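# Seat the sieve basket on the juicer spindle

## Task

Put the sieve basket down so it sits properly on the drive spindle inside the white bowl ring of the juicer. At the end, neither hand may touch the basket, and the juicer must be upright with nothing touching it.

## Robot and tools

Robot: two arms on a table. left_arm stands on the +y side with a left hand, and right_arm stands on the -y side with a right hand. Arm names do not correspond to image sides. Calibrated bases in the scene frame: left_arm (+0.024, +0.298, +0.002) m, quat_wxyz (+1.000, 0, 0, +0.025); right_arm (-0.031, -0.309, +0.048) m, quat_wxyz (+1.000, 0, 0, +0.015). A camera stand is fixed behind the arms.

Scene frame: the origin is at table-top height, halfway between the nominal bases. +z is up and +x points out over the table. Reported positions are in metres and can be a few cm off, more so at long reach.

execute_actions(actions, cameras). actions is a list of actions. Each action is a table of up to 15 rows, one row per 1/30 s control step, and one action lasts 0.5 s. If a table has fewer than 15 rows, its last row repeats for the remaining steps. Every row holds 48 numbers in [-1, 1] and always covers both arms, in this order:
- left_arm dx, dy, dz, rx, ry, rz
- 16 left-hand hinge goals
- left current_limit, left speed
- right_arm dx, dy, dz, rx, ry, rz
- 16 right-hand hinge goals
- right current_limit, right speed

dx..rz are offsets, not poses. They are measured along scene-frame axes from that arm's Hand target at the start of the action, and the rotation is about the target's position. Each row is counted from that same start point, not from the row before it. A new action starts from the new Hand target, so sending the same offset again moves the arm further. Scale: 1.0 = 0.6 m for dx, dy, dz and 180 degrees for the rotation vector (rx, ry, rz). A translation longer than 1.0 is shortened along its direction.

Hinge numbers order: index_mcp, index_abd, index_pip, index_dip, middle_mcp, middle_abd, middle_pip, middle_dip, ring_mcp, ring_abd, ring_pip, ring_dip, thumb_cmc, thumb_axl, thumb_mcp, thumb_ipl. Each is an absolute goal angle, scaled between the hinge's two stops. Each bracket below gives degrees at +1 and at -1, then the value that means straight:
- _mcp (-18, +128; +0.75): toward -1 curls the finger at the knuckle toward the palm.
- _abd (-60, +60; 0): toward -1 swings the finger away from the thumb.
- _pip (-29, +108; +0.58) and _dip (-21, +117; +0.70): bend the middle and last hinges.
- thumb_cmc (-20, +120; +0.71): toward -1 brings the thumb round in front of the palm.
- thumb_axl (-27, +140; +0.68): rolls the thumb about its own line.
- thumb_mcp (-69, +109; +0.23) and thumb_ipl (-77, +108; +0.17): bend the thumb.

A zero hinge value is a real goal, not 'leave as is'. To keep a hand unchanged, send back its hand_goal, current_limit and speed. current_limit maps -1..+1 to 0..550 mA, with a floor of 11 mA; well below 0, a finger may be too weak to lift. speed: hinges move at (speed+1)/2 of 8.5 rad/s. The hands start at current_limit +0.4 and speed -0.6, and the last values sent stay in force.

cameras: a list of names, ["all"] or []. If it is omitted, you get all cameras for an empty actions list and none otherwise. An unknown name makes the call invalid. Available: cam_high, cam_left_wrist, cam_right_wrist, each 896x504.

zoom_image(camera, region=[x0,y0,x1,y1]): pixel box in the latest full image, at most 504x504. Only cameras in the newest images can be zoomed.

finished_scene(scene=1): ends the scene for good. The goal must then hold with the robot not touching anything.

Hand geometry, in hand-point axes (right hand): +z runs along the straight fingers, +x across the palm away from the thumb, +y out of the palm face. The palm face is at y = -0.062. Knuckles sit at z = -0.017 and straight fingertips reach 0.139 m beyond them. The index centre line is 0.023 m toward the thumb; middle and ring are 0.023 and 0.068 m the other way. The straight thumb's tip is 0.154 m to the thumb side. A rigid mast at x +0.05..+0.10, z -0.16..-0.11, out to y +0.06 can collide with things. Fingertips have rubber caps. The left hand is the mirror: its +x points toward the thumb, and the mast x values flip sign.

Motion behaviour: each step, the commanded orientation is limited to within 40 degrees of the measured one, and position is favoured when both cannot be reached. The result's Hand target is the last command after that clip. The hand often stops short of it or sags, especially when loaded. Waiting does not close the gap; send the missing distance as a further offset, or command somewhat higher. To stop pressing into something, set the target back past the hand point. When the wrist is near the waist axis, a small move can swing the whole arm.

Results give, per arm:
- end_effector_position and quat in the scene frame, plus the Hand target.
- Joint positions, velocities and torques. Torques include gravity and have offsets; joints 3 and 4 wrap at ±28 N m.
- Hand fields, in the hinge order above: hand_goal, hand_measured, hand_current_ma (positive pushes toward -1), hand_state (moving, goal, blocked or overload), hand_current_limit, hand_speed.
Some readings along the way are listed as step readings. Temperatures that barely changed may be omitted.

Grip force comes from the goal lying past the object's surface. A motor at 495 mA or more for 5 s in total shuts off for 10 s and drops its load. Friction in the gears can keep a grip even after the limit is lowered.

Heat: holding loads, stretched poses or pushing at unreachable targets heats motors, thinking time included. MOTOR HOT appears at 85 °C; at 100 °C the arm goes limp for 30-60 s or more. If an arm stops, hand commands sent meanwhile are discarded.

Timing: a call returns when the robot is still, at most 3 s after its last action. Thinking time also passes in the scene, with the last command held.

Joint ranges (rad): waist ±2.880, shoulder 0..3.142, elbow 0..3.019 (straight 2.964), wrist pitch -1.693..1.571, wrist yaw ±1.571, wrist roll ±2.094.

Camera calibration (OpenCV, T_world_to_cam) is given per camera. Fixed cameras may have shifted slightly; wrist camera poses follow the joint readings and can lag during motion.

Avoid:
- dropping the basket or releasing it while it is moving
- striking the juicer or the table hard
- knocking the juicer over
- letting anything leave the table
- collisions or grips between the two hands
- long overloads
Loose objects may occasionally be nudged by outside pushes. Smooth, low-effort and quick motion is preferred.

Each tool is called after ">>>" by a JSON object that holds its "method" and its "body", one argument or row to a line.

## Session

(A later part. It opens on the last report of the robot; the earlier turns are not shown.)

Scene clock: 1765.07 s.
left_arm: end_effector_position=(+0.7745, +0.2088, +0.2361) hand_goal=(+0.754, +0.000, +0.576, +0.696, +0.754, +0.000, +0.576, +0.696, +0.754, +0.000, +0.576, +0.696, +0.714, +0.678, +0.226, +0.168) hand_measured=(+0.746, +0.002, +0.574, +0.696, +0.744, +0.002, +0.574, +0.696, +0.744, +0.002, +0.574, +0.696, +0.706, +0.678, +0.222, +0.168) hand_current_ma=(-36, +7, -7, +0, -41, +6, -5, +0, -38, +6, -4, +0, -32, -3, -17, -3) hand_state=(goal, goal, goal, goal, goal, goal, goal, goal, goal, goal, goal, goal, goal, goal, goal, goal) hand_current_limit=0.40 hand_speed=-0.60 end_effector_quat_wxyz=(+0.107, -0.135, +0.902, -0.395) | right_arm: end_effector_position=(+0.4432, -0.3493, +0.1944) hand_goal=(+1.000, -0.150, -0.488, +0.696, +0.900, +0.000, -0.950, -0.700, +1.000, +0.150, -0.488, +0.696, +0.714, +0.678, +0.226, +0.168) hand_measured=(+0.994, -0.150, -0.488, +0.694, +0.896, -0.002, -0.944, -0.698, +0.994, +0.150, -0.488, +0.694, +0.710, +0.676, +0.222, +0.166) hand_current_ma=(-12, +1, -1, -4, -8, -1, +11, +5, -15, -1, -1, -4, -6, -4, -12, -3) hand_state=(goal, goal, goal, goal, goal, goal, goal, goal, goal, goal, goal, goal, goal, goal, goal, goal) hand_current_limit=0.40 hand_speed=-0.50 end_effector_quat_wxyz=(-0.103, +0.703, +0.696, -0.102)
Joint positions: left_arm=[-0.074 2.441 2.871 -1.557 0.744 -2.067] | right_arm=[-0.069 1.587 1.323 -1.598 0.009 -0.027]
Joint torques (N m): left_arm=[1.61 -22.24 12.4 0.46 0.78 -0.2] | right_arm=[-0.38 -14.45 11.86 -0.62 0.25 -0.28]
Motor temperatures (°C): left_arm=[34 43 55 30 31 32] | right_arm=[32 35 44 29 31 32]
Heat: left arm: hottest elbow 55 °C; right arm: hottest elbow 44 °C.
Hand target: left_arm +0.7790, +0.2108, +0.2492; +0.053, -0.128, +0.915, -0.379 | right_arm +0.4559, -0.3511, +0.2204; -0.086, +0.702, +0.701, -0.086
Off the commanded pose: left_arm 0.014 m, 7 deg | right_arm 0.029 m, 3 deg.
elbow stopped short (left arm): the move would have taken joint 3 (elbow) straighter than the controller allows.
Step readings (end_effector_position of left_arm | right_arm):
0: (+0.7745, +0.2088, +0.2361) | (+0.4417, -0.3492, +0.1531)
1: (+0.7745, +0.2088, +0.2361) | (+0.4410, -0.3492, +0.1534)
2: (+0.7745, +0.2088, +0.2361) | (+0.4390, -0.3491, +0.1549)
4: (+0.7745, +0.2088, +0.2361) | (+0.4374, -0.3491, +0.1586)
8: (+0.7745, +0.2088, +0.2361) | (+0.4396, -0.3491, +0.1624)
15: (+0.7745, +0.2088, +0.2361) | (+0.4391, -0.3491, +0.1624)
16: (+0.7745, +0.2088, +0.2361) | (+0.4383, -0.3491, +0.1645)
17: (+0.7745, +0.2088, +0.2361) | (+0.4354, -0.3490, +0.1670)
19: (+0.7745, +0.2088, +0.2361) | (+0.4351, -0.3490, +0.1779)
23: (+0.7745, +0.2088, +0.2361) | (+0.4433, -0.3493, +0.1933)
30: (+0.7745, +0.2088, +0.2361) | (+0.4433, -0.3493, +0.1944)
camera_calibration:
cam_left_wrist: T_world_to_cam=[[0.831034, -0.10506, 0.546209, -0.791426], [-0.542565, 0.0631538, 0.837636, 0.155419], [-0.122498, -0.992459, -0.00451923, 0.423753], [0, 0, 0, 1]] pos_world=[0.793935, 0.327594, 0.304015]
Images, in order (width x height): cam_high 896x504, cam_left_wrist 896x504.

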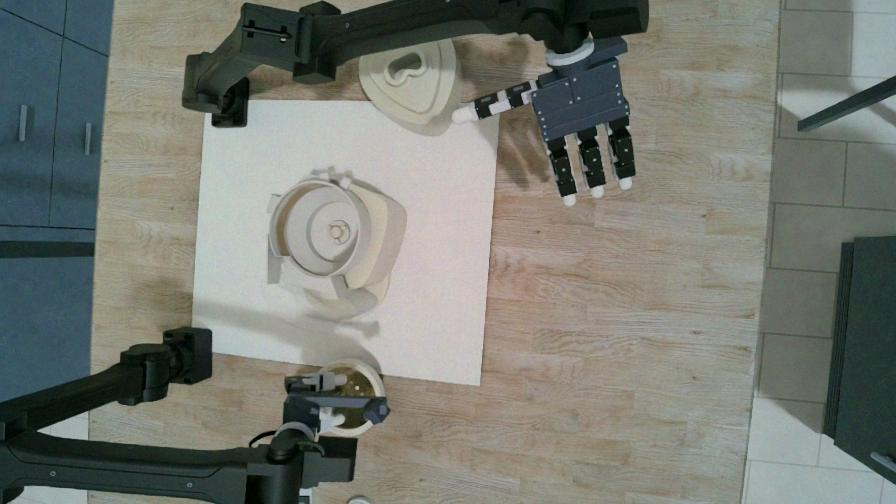

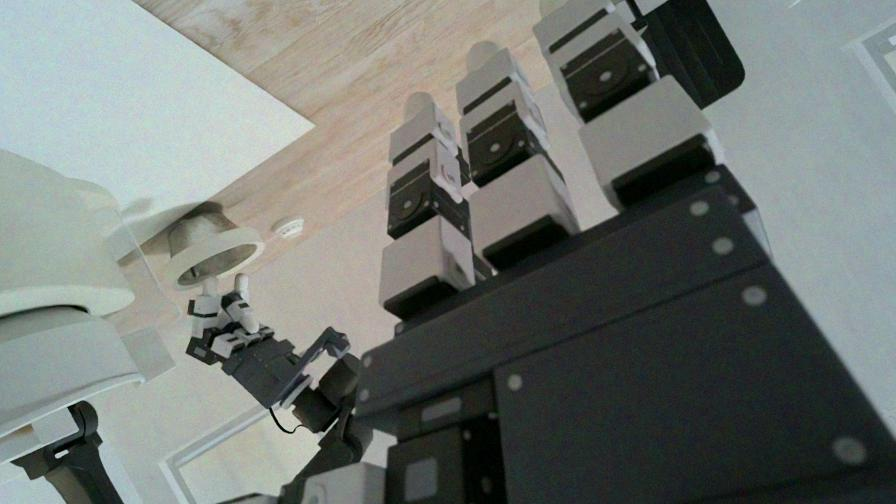

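>>> {"method": "execute_actions", "body": {
  "actions": [
    [[0,0,0,0,0,0,0.754,0,0.576,0.696,0.754,0,0.576,0.696,0.754,0,0.576,0.696,0.714,0.678,0.226,0.168,0.4,-0.6, 0.028,0,0.13,0,-0.0944,0,1.0,-0.15,-0.489,0.696,0.9,0,-0.95,-0.7,1.0,0.15,-0.489,0.696,0.714,0.678,0.226,0.168,0.4,-0.5]],
    [[0,0,0,0,0,0,0.754,0,0.576,0.696,0.754,0,0.576,0.696,0.754,0,0.576,0.696,0.714,0.678,0.226,0.168,0.4,-0.6, 0.0,0,0.0,0,0.0,0,0.754,-0.15,0.577,0.696,0.0,0,0.0,0.2,0.754,0.15,0.576,0.696,0.714,0.678,0.226,0.168,0.4,-0.3]],
    [[0,0,0,0,0,0,0.754,0,0.576,0.696,0.754,0,0.576,0.696,0.754,0,0.576,0.696,0.714,0.678,0.226,0.168,0.4,-0.6, 0.0,0,0.0,0,0.0,0,0.754,-0.15,0.577,0.696,0.0,0,0.0,0.2,0.754,0.15,0.576,0.696,0.714,0.678,0.226,0.168,0.4,-0.3]],
    [[0,0,0,0,0,0,0.754,0,0.576,0.696,0.754,0,0.576,0.696,0.754,0,0.576,0.696,0.714,0.678,0.226,0.168,0.4,-0.6, 0.0,0,-0.06,0,0.0,0,0.754,-0.15,0.577,0.696,0.0,0,0.0,0.2,0.754,0.15,0.576,0.696,0.714,0.678,0.226,0.168,0.4,-0.3]]
  ],
  "cameras": ["cam_high","cam_left_wrist"]
}}

>>> {"method": "zoom_image", "body": {
  "camera": "cam_high",
  "region": [300, 350, 400, 450]
}}

>>> {"method": "zoom_image", "body": {
  "camera": "cam_left_wrist",
  "region": [150, 190, 280, 320]
}}

Scene clock: 1778.47 s.
left_arm: end_effector_position=(+0.7745, +0.2088, +0.2361) hand_goal=(+0.754, +0.000, +0.576, +0.696, +0.754, +0.000, +0.576, +0.696, +0.754, +0.000, +0.576, +0.696, +0.714, +0.678, +0.226, +0.168) hand_measured=(+0.746, +0.002, +0.574, +0.696, +0.744, +0.002, +0.574, +0.696, +0.744, +0.002, +0.574, +0.696, +0.706, +0.678, +0.222, +0.168) hand_current_ma=(-36, +7, -7, +0, -41, +6, -5, +0, -38, +6, -4, +0, -32, -3, -17, -3) hand_state=(goal, goal, goal, goal, goal, goal, goal, goal, goal, goal, goal, goal, goal, goal, goal, goal) hand_current_limit=0.40 hand_speed=-0.60 end_effector_quat_wxyz=(+0.107, -0.135, +0.902, -0.395) | right_arm: end_effector_position=(+0.4659, -0.3486, +0.2541) hand_goal=(+0.754, -0.150, +0.578, +0.696, +0.000, +0.000, +0.000, +0.200, +0.754, +0.150, +0.576, +0.696, +0.714, +0.678, +0.226, +0.168) hand_measured=(+0.754, -0.150, +0.576, +0.694, +0.014, -0.002, +0.000, +0.198, +0.754, +0.150, +0.574, +0.694, +0.712, +0.676, +0.222, +0.166) hand_current_ma=(+0, +1, -5, -3, +40, -1, +0, -4, +0, -1, -5, -4, -2, -4, -12, -3) hand_state=(goal, goal, goal, goal, goal, goal, goal, goal, goal, goal, goal, goal, goal, goal, goal, goal) hand_current_limit=0.40 hand_speed=-0.30 end_effector_quat_wxyz=(+0.009, +0.710, +0.705, +0.007)
Joint positions: left_arm=[-0.074 2.441 2.871 -1.557 0.744 -2.067] | right_arm=[-0.069 1.415 1.249 -1.382 0.002 -0.031]
Joint torques (N m): left_arm=[1.61 -22.3 12.41 0.46 0.78 -0.2] | right_arm=[-0.03 -11.58 9.32 1.46 -0.01 -0.28]
Motor temperatures (°C): left_arm=[34 43 55 30 31 32] | right_arm=[32 35 44 29 31 32]
Heat: left arm: hottest elbow 55 °C; right arm: hottest elbow 44 °C.
Hand target: left_arm +0.7790, +0.2108, +0.2492; +0.053, -0.128, +0.915, -0.379 | right_arm +0.4727, -0.3511, +0.2624; +0.019, +0.707, +0.706, +0.019
Off the commanded pose: left_arm 0.014 m, 7 deg | right_arm 0.011 m, 2 deg.
elbow stopped short (left arm): the move would have taken joint 3 (elbow) straighter than the controller allows.
Step readings (end_effector_position of left_arm | right_arm):
0: (+0.7745, +0.2088, +0.2361) | (+0.4432, -0.3493, +0.1944)
1: (+0.7745, +0.2088, +0.2361) | (+0.4475, -0.3494, +0.1977)
2: (+0.7745, +0.2088, +0.2361) | (+0.4508, -0.3492, +0.2035)
4: (+0.7745, +0.2088, +0.2361) | (+0.4590, -0.3491, +0.2328)
8: (+0.7745, +0.2088, +0.2361) | (+0.4575, -0.3486, +0.2871)
15: (+0.7745, +0.2088, +0.2361) | (+0.4587, -0.3484, +0.2849)
16: (+0.7745, +0.2088, +0.2361) | (+0.4593, -0.3484, +0.2820)
17: (+0.7745, +0.2088, +0.2361) | (+0.4596, -0.3484, +0.2806)
19: (+0.7745, +0.2088, +0.2361) | (+0.4599, -0.3484, +0.2792)
23: (+0.7745, +0.2088, +0.2361) | (+0.4599, -0.3484, +0.2792)
30: (+0.7745, +0.2088, +0.2361) | (+0.4599, -0.3484, +0.2792)
31: (+0.7745, +0.2088, +0.2361) | (+0.4599, -0.3484, +0.2792)
32: (+0.7745, +0.2088, +0.2361) | (+0.4599, -0.3484, +0.2792)
34: (+0.7745, +0.2088, +0.2361) | (+0.4599, -0.3484, +0.2792)
38: (+0.7745, +0.2088, +0.2361) | (+0.4599, -0.3484, +0.2792)
45: (+0.7745, +0.2088, +0.2361) | (+0.4599, -0.3484, +0.2792)
46: (+0.7745, +0.2088, +0.2361) | (+0.4613, -0.3485, +0.2768)
47: (+0.7745, +0.2088, +0.2361) | (+0.4642, -0.3486, +0.2742)
49: (+0.7745, +0.2088, +0.2361) | (+0.4660, -0.3486, +0.2650)
53: (+0.7745, +0.2088, +0.2361) | (+0.4648, -0.3486, +0.2544)
60: (+0.7745, +0.2088, +0.2361) | (+0.4659, -0.3486, +0.2541)
camera_calibration:
cam_left_wrist: T_world_to_cam=[[0.831034, -0.10506, 0.546209, -0.791426], [-0.542565, 0.0631538, 0.837636, 0.155419], [-0.122498, -0.992459, -0.00451923, 0.423753], [0, 0, 0, 1]] pos_world=[0.793935, 0.327594, 0.304015]
Images, in order (width x height): cam_high 896x504, cam_left_wrist 896x504.

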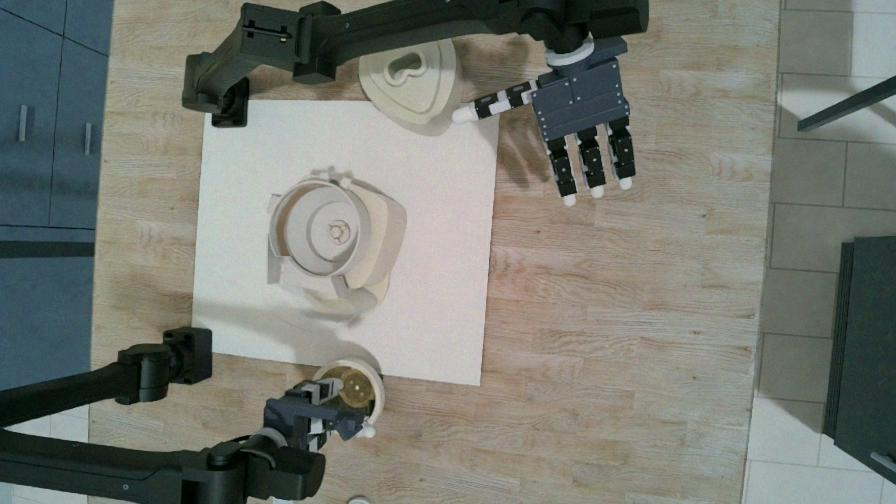

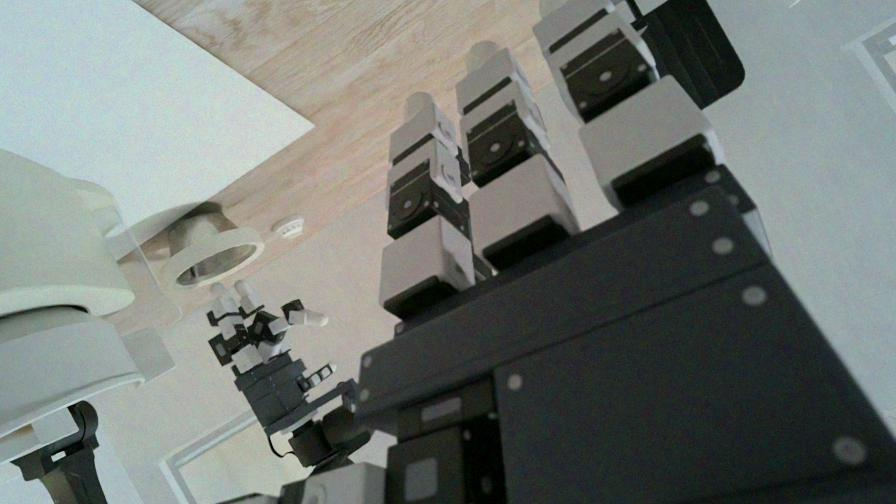

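Scaled by 5.040 from the camera's 896x504 image, which has a finer 1280x720 frame.

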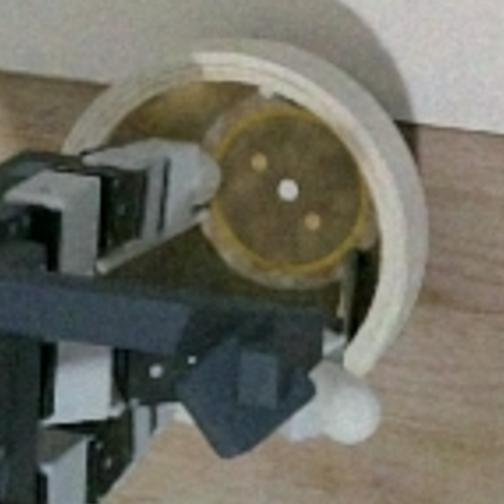

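Scaled by 3.877 from the camera's 896x504 image, which has a finer 1280x720 frame.

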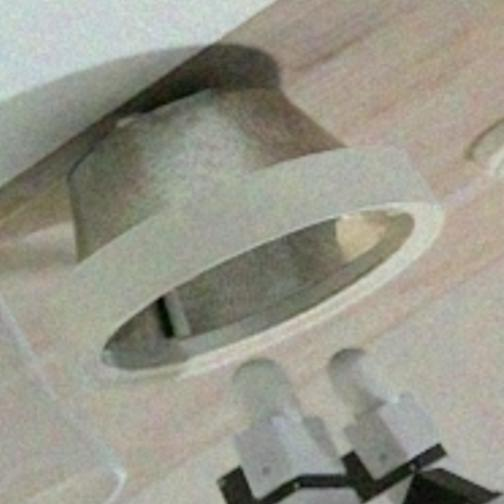

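>>> {"method": "execute_actions", "body": {
  "actions": [
    [[0,0,0,0,0,0,0.754,0,0.576,0.696,0.754,0,0.576,0.696,0.754,0,0.576,0.696,0.714,0.678,0.226,0.168,0.4,-0.6, 0.0,-0.03,0.0,0,0.0,0,0.754,-0.15,0.577,0.696,0.0,0,0.0,0.2,0.754,0.15,0.576,0.696,0.714,0.678,0.226,0.168,0.4,-0.3]],
    [[0,0,0,0,0,0,0.754,0,0.576,0.696,0.754,0,0.576,0.696,0.754,0,0.576,0.696,0.714,0.678,0.226,0.168,0.4,-0.6, 0.0,0.02,-0.04,0,0.0,0,0.754,-0.15,0.577,0.696,0.0,0,0.0,0.2,0.754,0.15,0.576,0.696,0.714,0.678,0.226,0.168,0.4,-0.3]]
  ],
  "cameras": ["cam_high","cam_left_wrist"]
}}

>>> {"method": "zoom_image", "body": {
  "camera": "cam_high",
  "region": [300, 350, 400, 450]
}}

>>> {"method": "zoom_image", "body": {
  "camera": "cam_left_wrist",
  "region": [150, 190, 280, 320]
}}

Scene clock: 1834.50 s.
left_arm: end_effector_position=(+0.7745, +0.2088, +0.2361) hand_goal=(+0.754, +0.000, +0.576, +0.696, +0.754, +0.000, +0.576, +0.696, +0.754, +0.000, +0.576, +0.696, +0.714, +0.678, +0.226, +0.168) hand_measured=(+0.746, +0.002, +0.574, +0.696, +0.744, +0.002, +0.574, +0.696, +0.744, +0.002, +0.574, +0.696, +0.706, +0.678, +0.222, +0.168) hand_current_ma=(-36, +7, -7, +0, -41, +6, -5, +0, -38, +6, -4, +0, -32, -3, -17, -3) hand_state=(goal, goal, goal, goal, goal, goal, goal, goal, goal, goal, goal, goal, goal, goal, goal, goal) hand_current_limit=0.40 hand_speed=-0.60 end_effector_quat_wxyz=(+0.107, -0.135, +0.902, -0.395) | right_arm: end_effector_position=(+0.4649, -0.3655, +0.2311) hand_goal=(+0.754, -0.150, +0.578, +0.696, +0.000, +0.000, +0.000, +0.200, +0.754, +0.150, +0.576, +0.696, +0.714, +0.678, +0.226, +0.168) hand_measured=(+0.754, -0.150, +0.576, +0.694, +0.014, -0.002, +0.000, +0.198, +0.754, +0.150, +0.574, +0.694, +0.712, +0.676, +0.222, +0.166) hand_current_ma=(+0, +1, -4, -3, +37, -1, +0, -4, +0, -1, -4, -4, -2, -4, -12, -3) hand_state=(goal, goal, goal, goal, goal, goal, goal, goal, goal, goal, goal, goal, goal, goal, goal, goal) hand_current_limit=0.40 hand_speed=-0.30 end_effector_quat_wxyz=(+0.008, +0.710, +0.704, +0.009)
Joint positions: left_arm=[-0.074 2.441 2.871 -1.557 0.744 -2.067] | right_arm=[-0.112 1.426 1.199 -1.319 -0.004 -0.073]
Joint torques (N m): left_arm=[1.61 -22.24 12.38 0.44 0.78 -0.21] | right_arm=[2.02 -11.99 9.21 1.31 0.14 0]
Motor temperatures (°C): left_arm=[34 43 55 30 31 32] | right_arm=[32 34 42 29 31 32]
Heat: left arm: hottest elbow 55 °C; right arm: hottest elbow 42 °C.
Hand target: left_arm +0.7790, +0.2108, +0.2492; +0.053, -0.128, +0.915, -0.379 | right_arm +0.4727, -0.3570, +0.2384; +0.019, +0.707, +0.706, +0.019
Off the commanded pose: left_arm 0.014 m, 7 deg | right_arm 0.014 m, 2 deg.
elbow stopped short (left arm): the move would have taken joint 3 (elbow) straighter than the controller allows.
Step readings (end_effector_position of left_arm | right_arm):
0: (+0.7745, +0.2088, +0.2361) | (+0.4659, -0.3486, +0.2541)
1: (+0.7745, +0.2088, +0.2361) | (+0.4661, -0.3480, +0.2541)
2: (+0.7745, +0.2088, +0.2361) | (+0.4661, -0.3487, +0.2541)
4: (+0.7745, +0.2088, +0.2361) | (+0.4659, -0.3534, +0.2540)
8: (+0.7745, +0.2088, +0.2361) | (+0.4647, -0.3662, +0.2540)
15: (+0.7745, +0.2088, +0.2361) | (+0.4645, -0.3685, +0.2540)
16: (+0.7745, +0.2088, +0.2361) | (+0.4658, -0.3686, +0.2529)
17: (+0.7745, +0.2088, +0.2361) | (+0.4672, -0.3680, +0.2504)
19: (+0.7745, +0.2088, +0.2361) | (+0.4664, -0.3671, +0.2411)
23: (+0.7745, +0.2088, +0.2361) | (+0.4639, -0.3654, +0.2307)
30: (+0.7745, +0.2088, +0.2361) | (+0.4649, -0.3655, +0.2311)
camera_calibration:
cam_left_wrist: T_world_to_cam=[[0.831034, -0.10506, 0.546209, -0.791426], [-0.542565, 0.0631538, 0.837636, 0.155419], [-0.122498, -0.992459, -0.00451923, 0.423753], [0, 0, 0, 1]] pos_world=[0.793935, 0.327594, 0.304015]
Images, in order (width x height): cam_high 896x504, cam_left_wrist 896x504.

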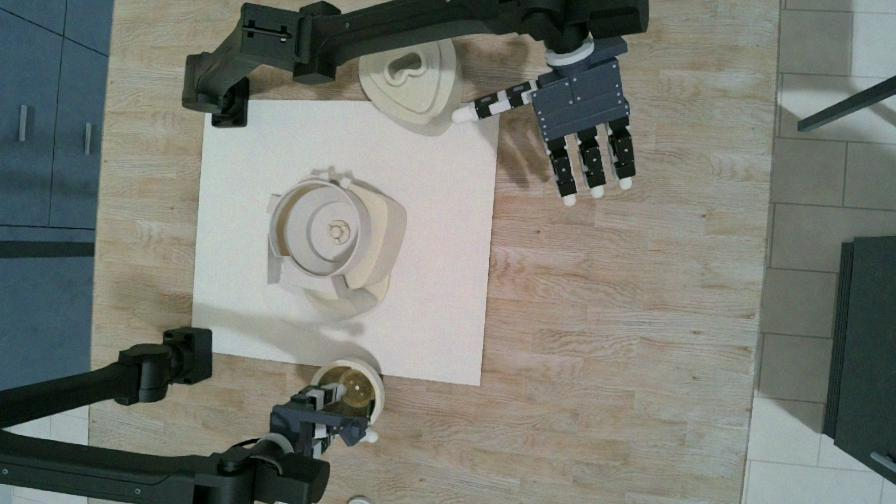

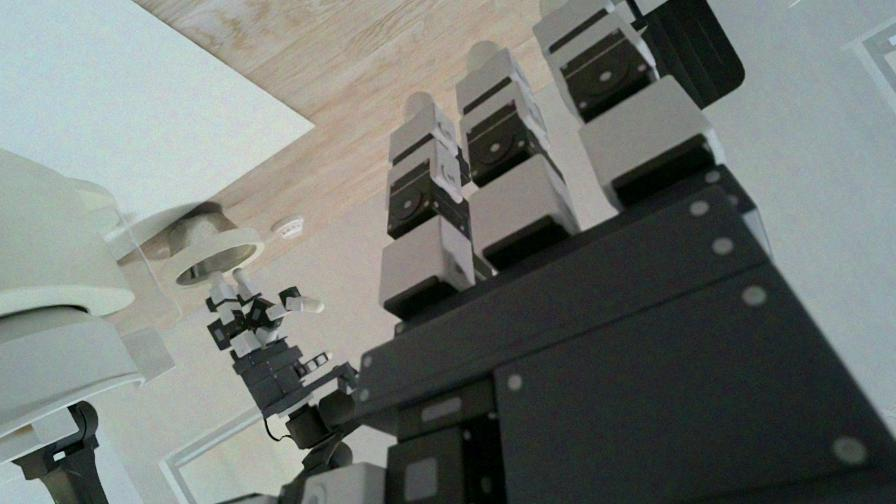

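Scaled by 5.040 from the camera's 896x504 image, which has a finer 1280x720 frame.

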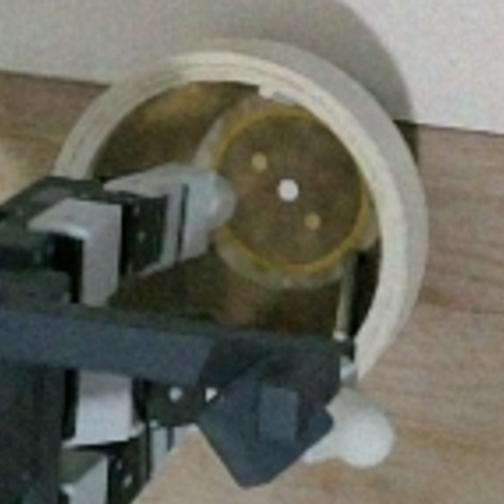

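Scaled by 3.877 from the camera's 896x504 image, which has a finer 1280x720 frame.

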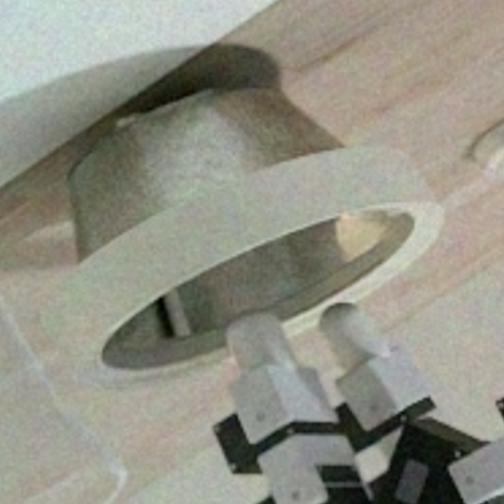

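>>> {"method": "execute_actions", "body": {
  "actions": [
    [[0,0,0,0,0,0,0.754,0,0.576,0.696,0.754,0,0.576,0.696,0.754,0,0.576,0.696,0.714,0.678,0.226,0.168,0.4,-0.6, 0.0,0.012,0.0,0,0.0,0,0.754,-0.15,0.577,0.696,0.0,0,0.0,0.2,0.754,0.15,0.576,0.696,0.714,0.678,0.226,0.168,0.4,-0.3]],
    [[0,0,0,0,0,0,0.754,0,0.576,0.696,0.754,0,0.576,0.696,0.754,0,0.576,0.696,0.714,0.678,0.226,0.168,0.4,-0.6, 0.0,0.0,-0.05,0,0.0,0,0.754,-0.15,0.577,0.696,0.0,0,0.0,0.2,0.754,0.15,0.576,0.696,0.714,0.678,0.226,0.168,0.4,-0.3]]
  ],
  "cameras": ["cam_high","cam_left_wrist"]
}}

>>> {"method": "zoom_image", "body": {
  "camera": "cam_high",
  "region": [300, 350, 400, 450]
}}

>>> {"method": "zoom_image", "body": {
  "camera": "cam_left_wrist",
  "region": [150, 190, 280, 320]
}}

Scene clock: 1844.30 s.
left_arm: end_effector_position=(+0.7745, +0.2088, +0.2361) hand_goal=(+0.754, +0.000, +0.576, +0.696, +0.754, +0.000, +0.576, +0.696, +0.754, +0.000, +0.576, +0.696, +0.714, +0.678, +0.226, +0.168) hand_measured=(+0.746, +0.002, +0.574, +0.696, +0.744, +0.002, +0.574, +0.696, +0.744, +0.002, +0.574, +0.696, +0.706, +0.678, +0.222, +0.168) hand_current_ma=(-36, +7, -7, +0, -41, +6, -5, +0, -38, +6, -4, +0, -32, -3, -17, -3) hand_state=(goal, goal, goal, goal, goal, goal, goal, goal, goal, goal, goal, goal, goal, goal, goal, goal) hand_current_limit=0.40 hand_speed=-0.60 end_effector_quat_wxyz=(+0.107, -0.135, +0.902, -0.395) | right_arm: end_effector_position=(+0.4648, -0.3516, +0.1993) hand_goal=(+0.754, -0.150, +0.578, +0.696, +0.000, +0.000, +0.000, +0.200, +0.754, +0.150, +0.576, +0.696, +0.714, +0.678, +0.226, +0.168) hand_measured=(+0.754, -0.150, +0.576, +0.694, +0.012, -0.002, +0.000, +0.198, +0.754, +0.150, +0.574, +0.694, +0.712, +0.676, +0.222, +0.166) hand_current_ma=(+0, +1, -4, -3, +34, -1, +0, -4, +0, -1, -3, -4, -2, -4, -12, -3) hand_state=(goal, goal, goal, goal, goal, goal, goal, goal, goal, goal, goal, goal, goal, goal, goal, goal) hand_current_limit=0.40 hand_speed=-0.30 end_effector_quat_wxyz=(+0.006, +0.705, +0.709, +0.008)
Joint positions: left_arm=[-0.074 2.441 2.871 -1.557 0.744 -2.067] | right_arm=[-0.081 1.447 1.136 -1.239 -0.004 -0.056]
Joint torques (N m): left_arm=[1.61 -22.24 12.38 0.44 0.78 -0.2] | right_arm=[1.85 -12.63 8.99 1.44 0.16 -0.02]
Motor temperatures (°C): left_arm=[34 43 55 30 31 32] | right_arm=[32 34 42 29 31 32]
Heat: left arm: hottest elbow 55 °C; right arm: hottest elbow 42 °C.
Hand target: left_arm +0.7790, +0.2108, +0.2492; +0.053, -0.128, +0.915, -0.379 | right_arm +0.4727, -0.3499, +0.2084; +0.019, +0.707, +0.706, +0.019
Off the commanded pose: left_arm 0.014 m, 7 deg | right_arm 0.012 m, 2 deg.
elbow stopped short (left arm): the move would have taken joint 3 (elbow) straighter than the controller allows.
Step readings (end_effector_position of left_arm | right_arm):
0: (+0.7745, +0.2088, +0.2361) | (+0.4649, -0.3655, +0.2311)
1: (+0.7745, +0.2088, +0.2361) | (+0.4650, -0.3649, +0.2311)
2: (+0.7745, +0.2088, +0.2361) | (+0.4650, -0.3644, +0.2311)
4: (+0.7745, +0.2088, +0.2361) | (+0.4653, -0.3610, +0.2311)
8: (+0.7745, +0.2088, +0.2361) | (+0.4658, -0.3552, +0.2311)
15: (+0.7745, +0.2088, +0.2361) | (+0.4661, -0.3516, +0.2311)
16: (+0.7745, +0.2088, +0.2361) | (+0.4669, -0.3516, +0.2288)
17: (+0.7745, +0.2088, +0.2361) | (+0.4689, -0.3517, +0.2262)
19: (+0.7745, +0.2088, +0.2361) | (+0.4678, -0.3517, +0.2146)
23: (+0.7745, +0.2088, +0.2361) | (+0.4636, -0.3515, +0.1996)
30: (+0.7745, +0.2088, +0.2361) | (+0.4648, -0.3516, +0.1993)
camera_calibration:
cam_left_wrist: T_world_to_cam=[[0.831034, -0.10506, 0.546209, -0.791426], [-0.542565, 0.0631538, 0.837636, 0.155419], [-0.122498, -0.992459, -0.00451923, 0.423753], [0, 0, 0, 1]] pos_world=[0.793935, 0.327594, 0.304015]
Images, in order (width x height): cam_high 896x504, cam_left_wrist 896x504.

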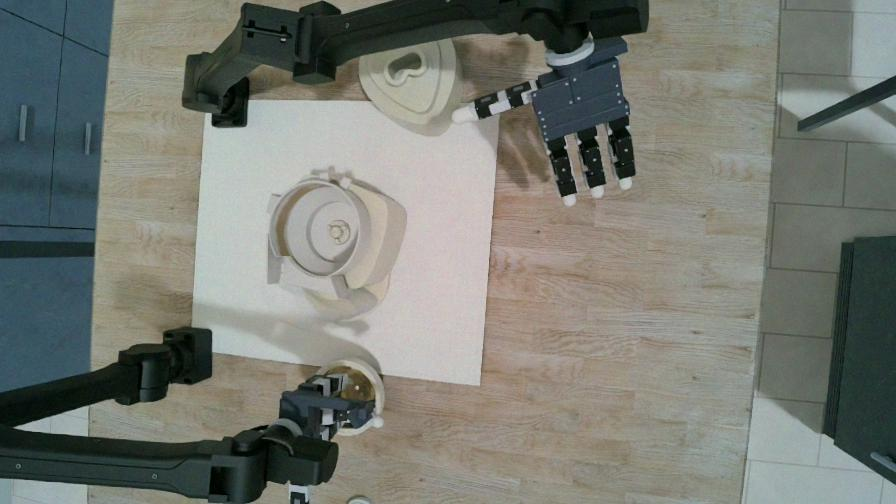

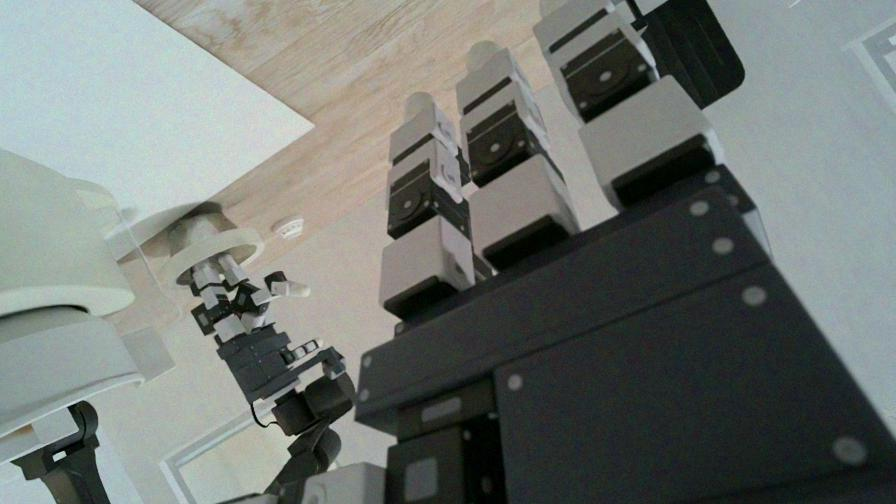

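Scaled by 5.040 from the camera's 896x504 image, which has a finer 1280x720 frame.

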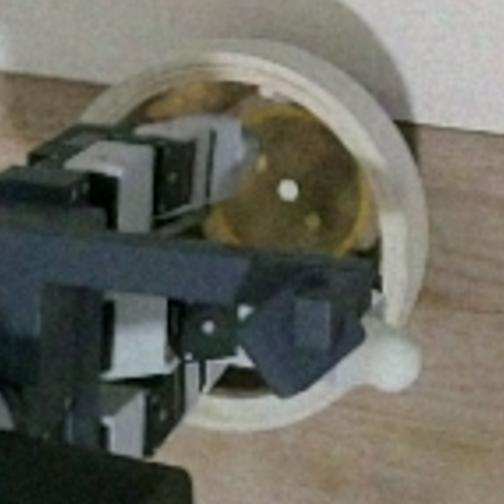

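Scaled by 3.877 from the camera's 896x504 image, which has a finer 1280x720 frame.

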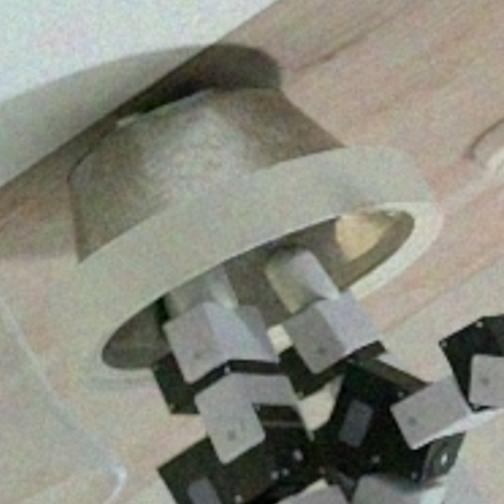

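>>> {"method": "execute_actions", "body": {
  "actions": [
    [[0,0,0,0,0,0,0.754,0,0.576,0.696,0.754,0,0.576,0.696,0.754,0,0.576,0.696,0.714,0.678,0.226,0.168,0.4,-0.6, 0.007,0.0,-0.03,0,0.0,0,0.754,-0.15,0.577,0.696,0.0,0,0.0,0.2,0.754,0.15,0.576,0.696,0.714,0.678,0.226,0.168,0.4,-0.3]],
    [[0,0,0,0,0,0,0.754,0,0.576,0.696,0.754,0,0.576,0.696,0.754,0,0.576,0.696,0.714,0.678,0.226,0.168,0.4,-0.6, 0.01,0.0,0.035,0,0.0,0,0.754,-0.15,0.577,0.696,0.0,0,0.0,0.2,0.754,0.15,0.576,0.696,0.714,0.678,0.226,0.168,0.4,-0.3]],
    [[0,0,0,0,0,0,0.754,0,0.576,0.696,0.754,0,0.576,0.696,0.754,0,0.576,0.696,0.714,0.678,0.226,0.168,0.4,-0.6, 0.003,0.0,0.015,0,0.0,0,0.754,-0.15,0.577,0.696,0.0,0,0.0,0.2,0.754,0.15,0.576,0.696,0.714,0.678,0.226,0.168,0.4,-0.3]]
  ],
  "cameras": ["cam_high","cam_left_wrist"]
}}

>>> {"method": "zoom_image", "body": {
  "camera": "cam_high",
  "region": [300, 350, 400, 450]
}}

>>> {"method": "zoom_image", "body": {
  "camera": "cam_left_wrist",
  "region": [150, 190, 280, 320]
}}

Scene clock: 1853.23 s.
left_arm: end_effector_position=(+0.7745, +0.2088, +0.2361) hand_goal=(+0.754, +0.000, +0.576, +0.696, +0.754, +0.000, +0.576, +0.696, +0.754, +0.000, +0.576, +0.696, +0.714, +0.678, +0.226, +0.168) hand_measured=(+0.746, +0.002, +0.574, +0.696, +0.744, +0.002, +0.574, +0.696, +0.744, +0.002, +0.574, +0.696, +0.706, +0.678, +0.222, +0.168) hand_current_ma=(-36, +7, -7, +0, -41, +6, -5, +0, -38, +6, -4, +0, -32, -3, -17, -3) hand_state=(goal, goal, goal, goal, goal, goal, goal, goal, goal, goal, goal, goal, goal, goal, goal, goal) hand_current_limit=0.40 hand_speed=-0.60 end_effector_quat_wxyz=(+0.107, -0.135, +0.902, -0.395) | right_arm: end_effector_position=(+0.4667, -0.3518, +0.1921) hand_goal=(+0.754, -0.150, +0.578, +0.696, +0.000, +0.000, +0.000, +0.200, +0.754, +0.150, +0.576, +0.696, +0.714, +0.678, +0.226, +0.168) hand_measured=(+0.754, -0.150, +0.576, +0.694, +0.012, -0.002, +0.000, +0.198, +0.754, +0.150, +0.574, +0.694, +0.712, +0.676, +0.222, +0.166) hand_current_ma=(-1, +1, -3, -3, +34, -1, +0, -4, -1, -1, -3, -4, -2, -4, -12, -3) hand_state=(goal, goal, goal, goal, goal, goal, goal, goal, goal, goal, goal, goal, goal, goal, goal, goal) hand_current_limit=0.40 hand_speed=-0.30 end_effector_quat_wxyz=(-0.001, +0.705, +0.709, +0.002)
Joint positions: left_arm=[-0.074 2.441 2.871 -1.557 0.744 -2.067] | right_arm=[-0.081 1.469 1.143 -1.243 -0.004 -0.055]
Joint torques (N m): left_arm=[1.55 -22.3 12.38 0.46 0.78 -0.2] | right_arm=[1.96 -12.45 13.12 0.28 0.16 0.02]
Motor temperatures (°C): left_arm=[34 43 55 30 31 32] | right_arm=[32 34 43 29 31 32]
Heat: left arm: hottest elbow 55 °C; right arm: hottest elbow 43 °C.
Hand target: left_arm +0.7790, +0.2108, +0.2492; +0.053, -0.128, +0.915, -0.379 | right_arm +0.4848, -0.3499, +0.2204; +0.019, +0.707, +0.706, +0.019
Off the commanded pose: left_arm 0.014 m, 7 deg | right_arm 0.034 m, 3 deg.
elbow stopped short (left arm): the move would have taken joint 3 (elbow) straighter than the controller allows.
Step readings (end_effector_position of left_arm | right_arm):
0: (+0.7745, +0.2088, +0.2361) | (+0.4648, -0.3516, +0.1993)
1: (+0.7745, +0.2088, +0.2361) | (+0.4662, -0.3516, +0.1986)
2: (+0.7745, +0.2088, +0.2361) | (+0.4678, -0.3517, +0.1978)
4: (+0.7745, +0.2088, +0.2361) | (+0.4707, -0.3519, +0.1945)
8: (+0.7745, +0.2088, +0.2361) | (+0.4709, -0.3519, +0.1872)
15: (+0.7745, +0.2088, +0.2361) | (+0.4705, -0.3519, +0.1858)
16: (+0.7745, +0.2088, +0.2361) | (+0.4694, -0.3519, +0.1853)
17: (+0.7745, +0.2088, +0.2361) | (+0.4682, -0.3518, +0.1854)
19: (+0.7745, +0.2088, +0.2361) | (+0.4655, -0.3517, +0.1844)
23: (+0.7745, +0.2088, +0.2361) | (+0.4642, -0.3516, +0.1839)
30: (+0.7745, +0.2088, +0.2361) | (+0.4641, -0.3516, +0.1839)
31: (+0.7745, +0.2088, +0.2361) | (+0.4636, -0.3516, +0.1842)
32: (+0.7745, +0.2088, +0.2361) | (+0.4630, -0.3515, +0.1850)
34: (+0.7745, +0.2088, +0.2361) | (+0.4636, -0.3516, +0.1876)
38: (+0.7745, +0.2088, +0.2361) | (+0.4671, -0.3518, +0.1922)
45: (+0.7745, +0.2088, +0.2361) | (+0.4667, -0.3518, +0.1921)
camera_calibration:
cam_left_wrist: T_world_to_cam=[[0.831034, -0.10506, 0.546209, -0.791426], [-0.542565, 0.0631538, 0.837636, 0.155419], [-0.122498, -0.992459, -0.00451923, 0.423753], [0, 0, 0, 1]] pos_world=[0.793935, 0.327594, 0.304015]
Images, in order (width x height): cam_high 896x504, cam_left_wrist 896x504.

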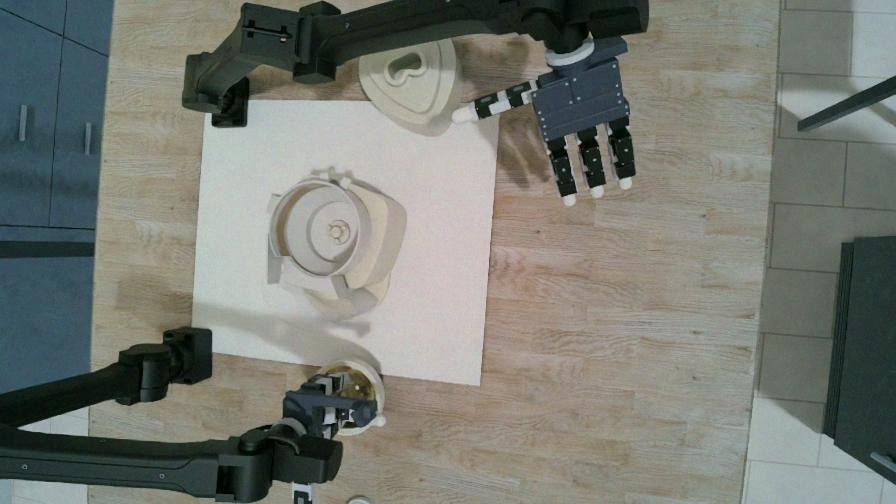

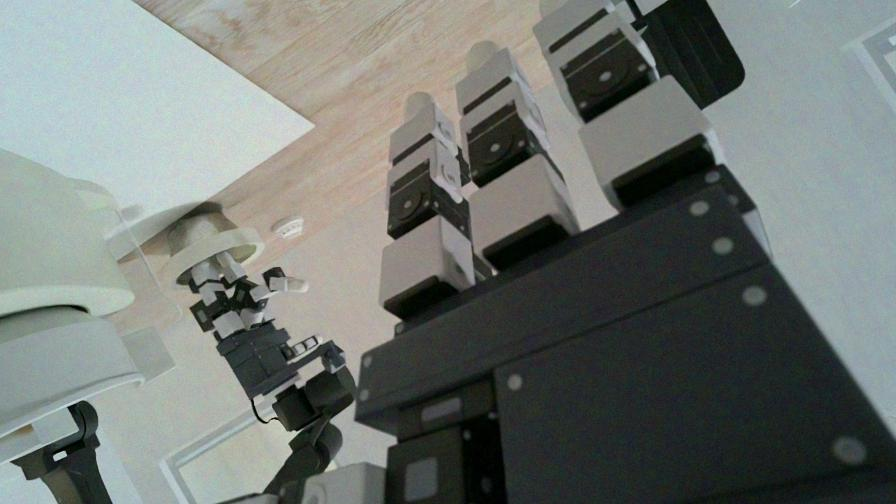

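Scaled by 5.040 from the camera's 896x504 image, which has a finer 1280x720 frame.

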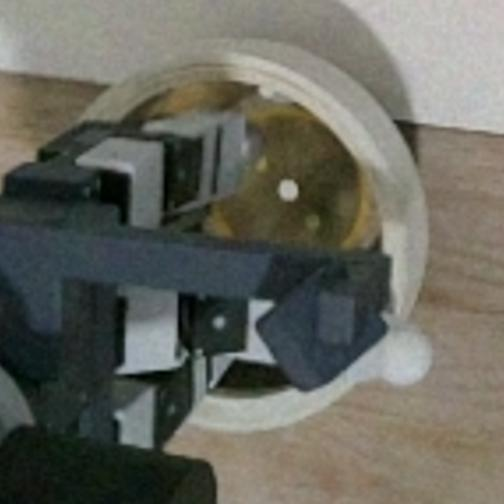

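Scaled by 3.877 from the camera's 896x504 image, which has a finer 1280x720 frame.

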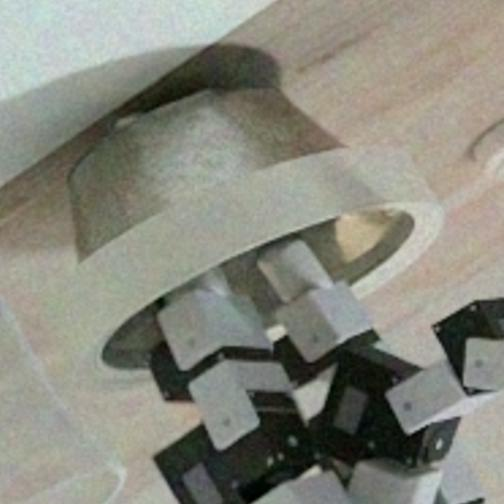

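>>> {"method": "execute_actions", "body": {
  "actions": [
    [[0,0,0,0,0,0,0.754,0,0.576,0.696,0.754,0,0.576,0.696,0.754,0,0.576,0.696,0.714,0.678,0.226,0.168,0.4,-0.6, 0.001,0.0,0.003,0,0.0,0,0.754,0.0,0.577,0.696,0.0,0,0.0,0.2,0.754,0.0,0.576,0.696,0.714,0.678,0.226,0.168,0.0,-0.88]],
    [[0,0,0,0,0,0,0.754,0,0.576,0.696,0.754,0,0.576,0.696,0.754,0,0.576,0.696,0.714,0.678,0.226,0.168,0.4,-0.6, 0.0,0.0,0.0,0,0.0,0,0.754,0.15,0.577,0.696,0.0,0,0.0,0.2,0.754,-0.15,0.576,0.696,0.714,0.678,0.226,0.168,0.0,-0.88]]
  ],
  "cameras": ["cam_high","cam_left_wrist"]
}}

>>> {"method": "zoom_image", "body": {
  "camera": "cam_high",
  "region": [300, 350, 400, 450]
}}

>>> {"method": "zoom_image", "body": {
  "camera": "cam_left_wrist",
  "region": [150, 190, 280, 320]
}}

Scene clock: 1860.80 s.
left_arm: end_effector_position=(+0.7745, +0.2088, +0.2361) hand_goal=(+0.754, +0.000, +0.576, +0.696, +0.754, +0.000, +0.576, +0.696, +0.754, +0.000, +0.576, +0.696, +0.714, +0.678, +0.226, +0.168) hand_measured=(+0.746, +0.002, +0.574, +0.696, +0.744, +0.002, +0.574, +0.696, +0.744, +0.002, +0.574, +0.696, +0.706, +0.678, +0.222, +0.168) hand_current_ma=(-36, +7, -7, +0, -41, +6, -5, +0, -38, +6, -4, +0, -32, -3, -17, -3) hand_state=(goal, goal, goal, goal, goal, goal, goal, goal, goal, goal, goal, goal, goal, goal, goal, goal) hand_current_limit=0.40 hand_speed=-0.60 end_effector_quat_wxyz=(+0.107, -0.135, +0.902, -0.395) | right_arm: end_effector_position=(+0.4658, -0.3548, +0.1924) hand_goal=(+0.754, +0.150, +0.578, +0.696, +0.000, +0.000, +0.000, +0.200, +0.754, -0.150, +0.576, +0.696, +0.714, +0.678, +0.226, +0.168) hand_measured=(+0.754, +0.074, +0.576, +0.694, +0.012, -0.002, +0.000, +0.198, +0.754, -0.074, +0.574, +0.694, +0.712, +0.676, +0.222, +0.166) hand_current_ma=(-1, -229, -3, -3, +34, -1, +0, -4, -1, +233, -3, -4, -2, -4, -12, -3) hand_state=(goal, blocked, goal, goal, goal, goal, goal, goal, goal, blocked, goal, goal, goal, goal, goal, goal) hand_current_limit=0.00 hand_speed=-0.88 end_effector_quat_wxyz=(-0.002, +0.708, +0.707, +0.001)
Joint positions: left_arm=[-0.074 2.441 2.871 -1.557 0.744 -2.067] | right_arm=[-0.087 1.469 1.145 -1.248 -0.004 -0.055]
Joint torques (N m): left_arm=[1.67 -22.24 12.4 0.46 0.78 -0.2] | right_arm=[1.61 -12.04 13.3 0.06 0.14 -0.01]
Motor temperatures (°C): left_arm=[34 43 55 30 31 32] | right_arm=[32 35 43 29 31 32]
Heat: left arm: hottest elbow 55 °C; right arm: hottest elbow 43 °C.
Hand target: left_arm +0.7790, +0.2108, +0.2492; +0.053, -0.128, +0.915, -0.379 | right_arm +0.4854, -0.3499, +0.2222; +0.019, +0.707, +0.706, +0.019
Off the commanded pose: left_arm 0.014 m, 7 deg | right_arm 0.036 m, 3 deg.
elbow stopped short (left arm): the move would have taken joint 3 (elbow) straighter than the controller allows.
Step readings (end_effector_position of left_arm | right_arm):
0: (+0.7745, +0.2088, +0.2361) | (+0.4667, -0.3518, +0.1921)
1: (+0.7745, +0.2088, +0.2361) | (+0.4666, -0.3518, +0.1920)
2: (+0.7745, +0.2088, +0.2361) | (+0.4662, -0.3517, +0.1919)
4: (+0.7745, +0.2088, +0.2361) | (+0.4657, -0.3517, +0.1918)
8: (+0.7745, +0.2088, +0.2361) | (+0.4661, -0.3517, +0.1924)
15: (+0.7745, +0.2088, +0.2361) | (+0.4661, -0.3517, +0.1924)
16: (+0.7745, +0.2088, +0.2361) | (+0.4661, -0.3517, +0.1924)
17: (+0.7745, +0.2088, +0.2361) | (+0.4661, -0.3517, +0.1924)
19: (+0.7745, +0.2088, +0.2361) | (+0.4661, -0.3517, +0.1924)
23: (+0.7745, +0.2088, +0.2361) | (+0.4660, -0.3525, +0.1924)
30: (+0.7745, +0.2088, +0.2361) | (+0.4659, -0.3540, +0.1924)
camera_calibration:
cam_left_wrist: T_world_to_cam=[[0.831034, -0.10506, 0.546209, -0.791426], [-0.542565, 0.0631538, 0.837636, 0.155419], [-0.122498, -0.992459, -0.00451923, 0.423753], [0, 0, 0, 1]] pos_world=[0.793935, 0.327594, 0.304015]
Images, in order (width x height): cam_high 896x504, cam_left_wrist 896x504.

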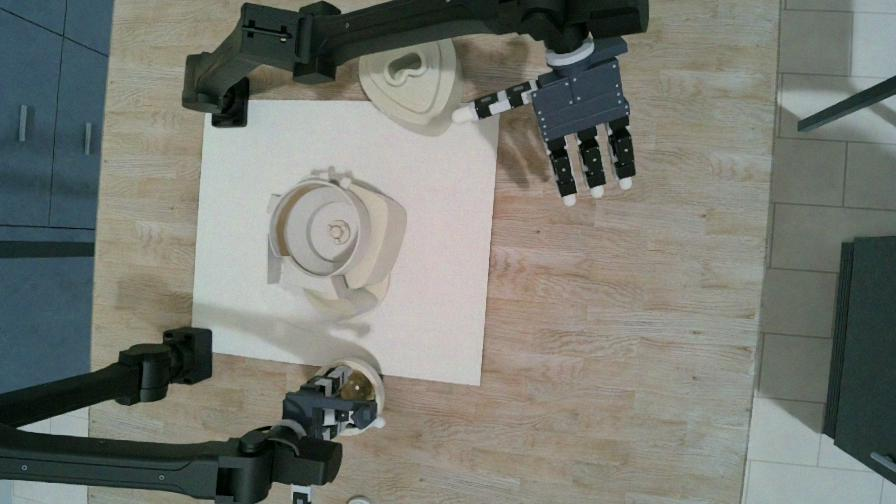

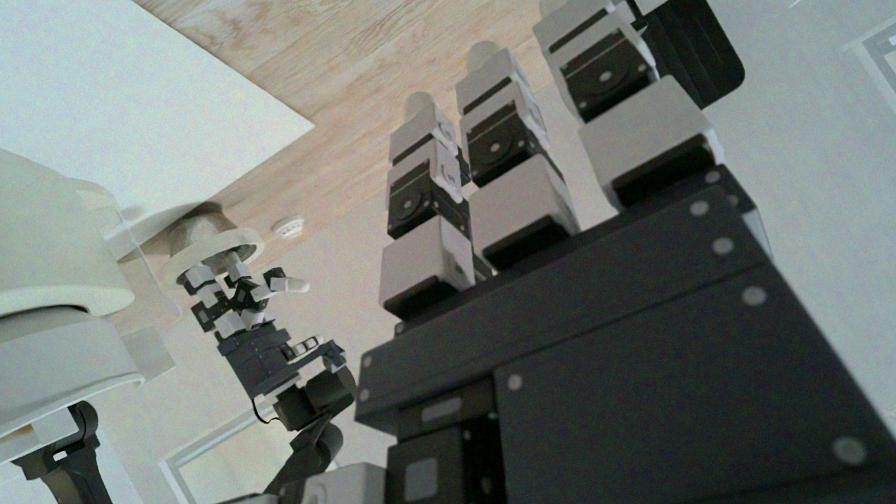

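Scaled by 5.040 from the camera's 896x504 image, which has a finer 1280x720 frame.

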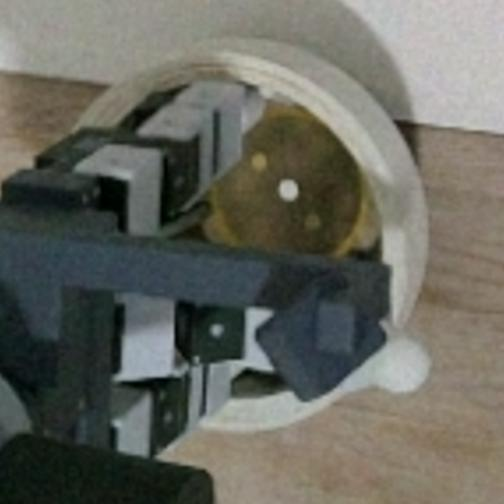

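Scaled by 3.877 from the camera's 896x504 image, which has a finer 1280x720 frame.

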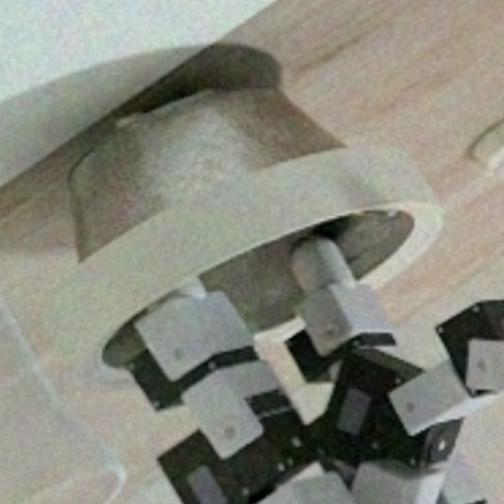

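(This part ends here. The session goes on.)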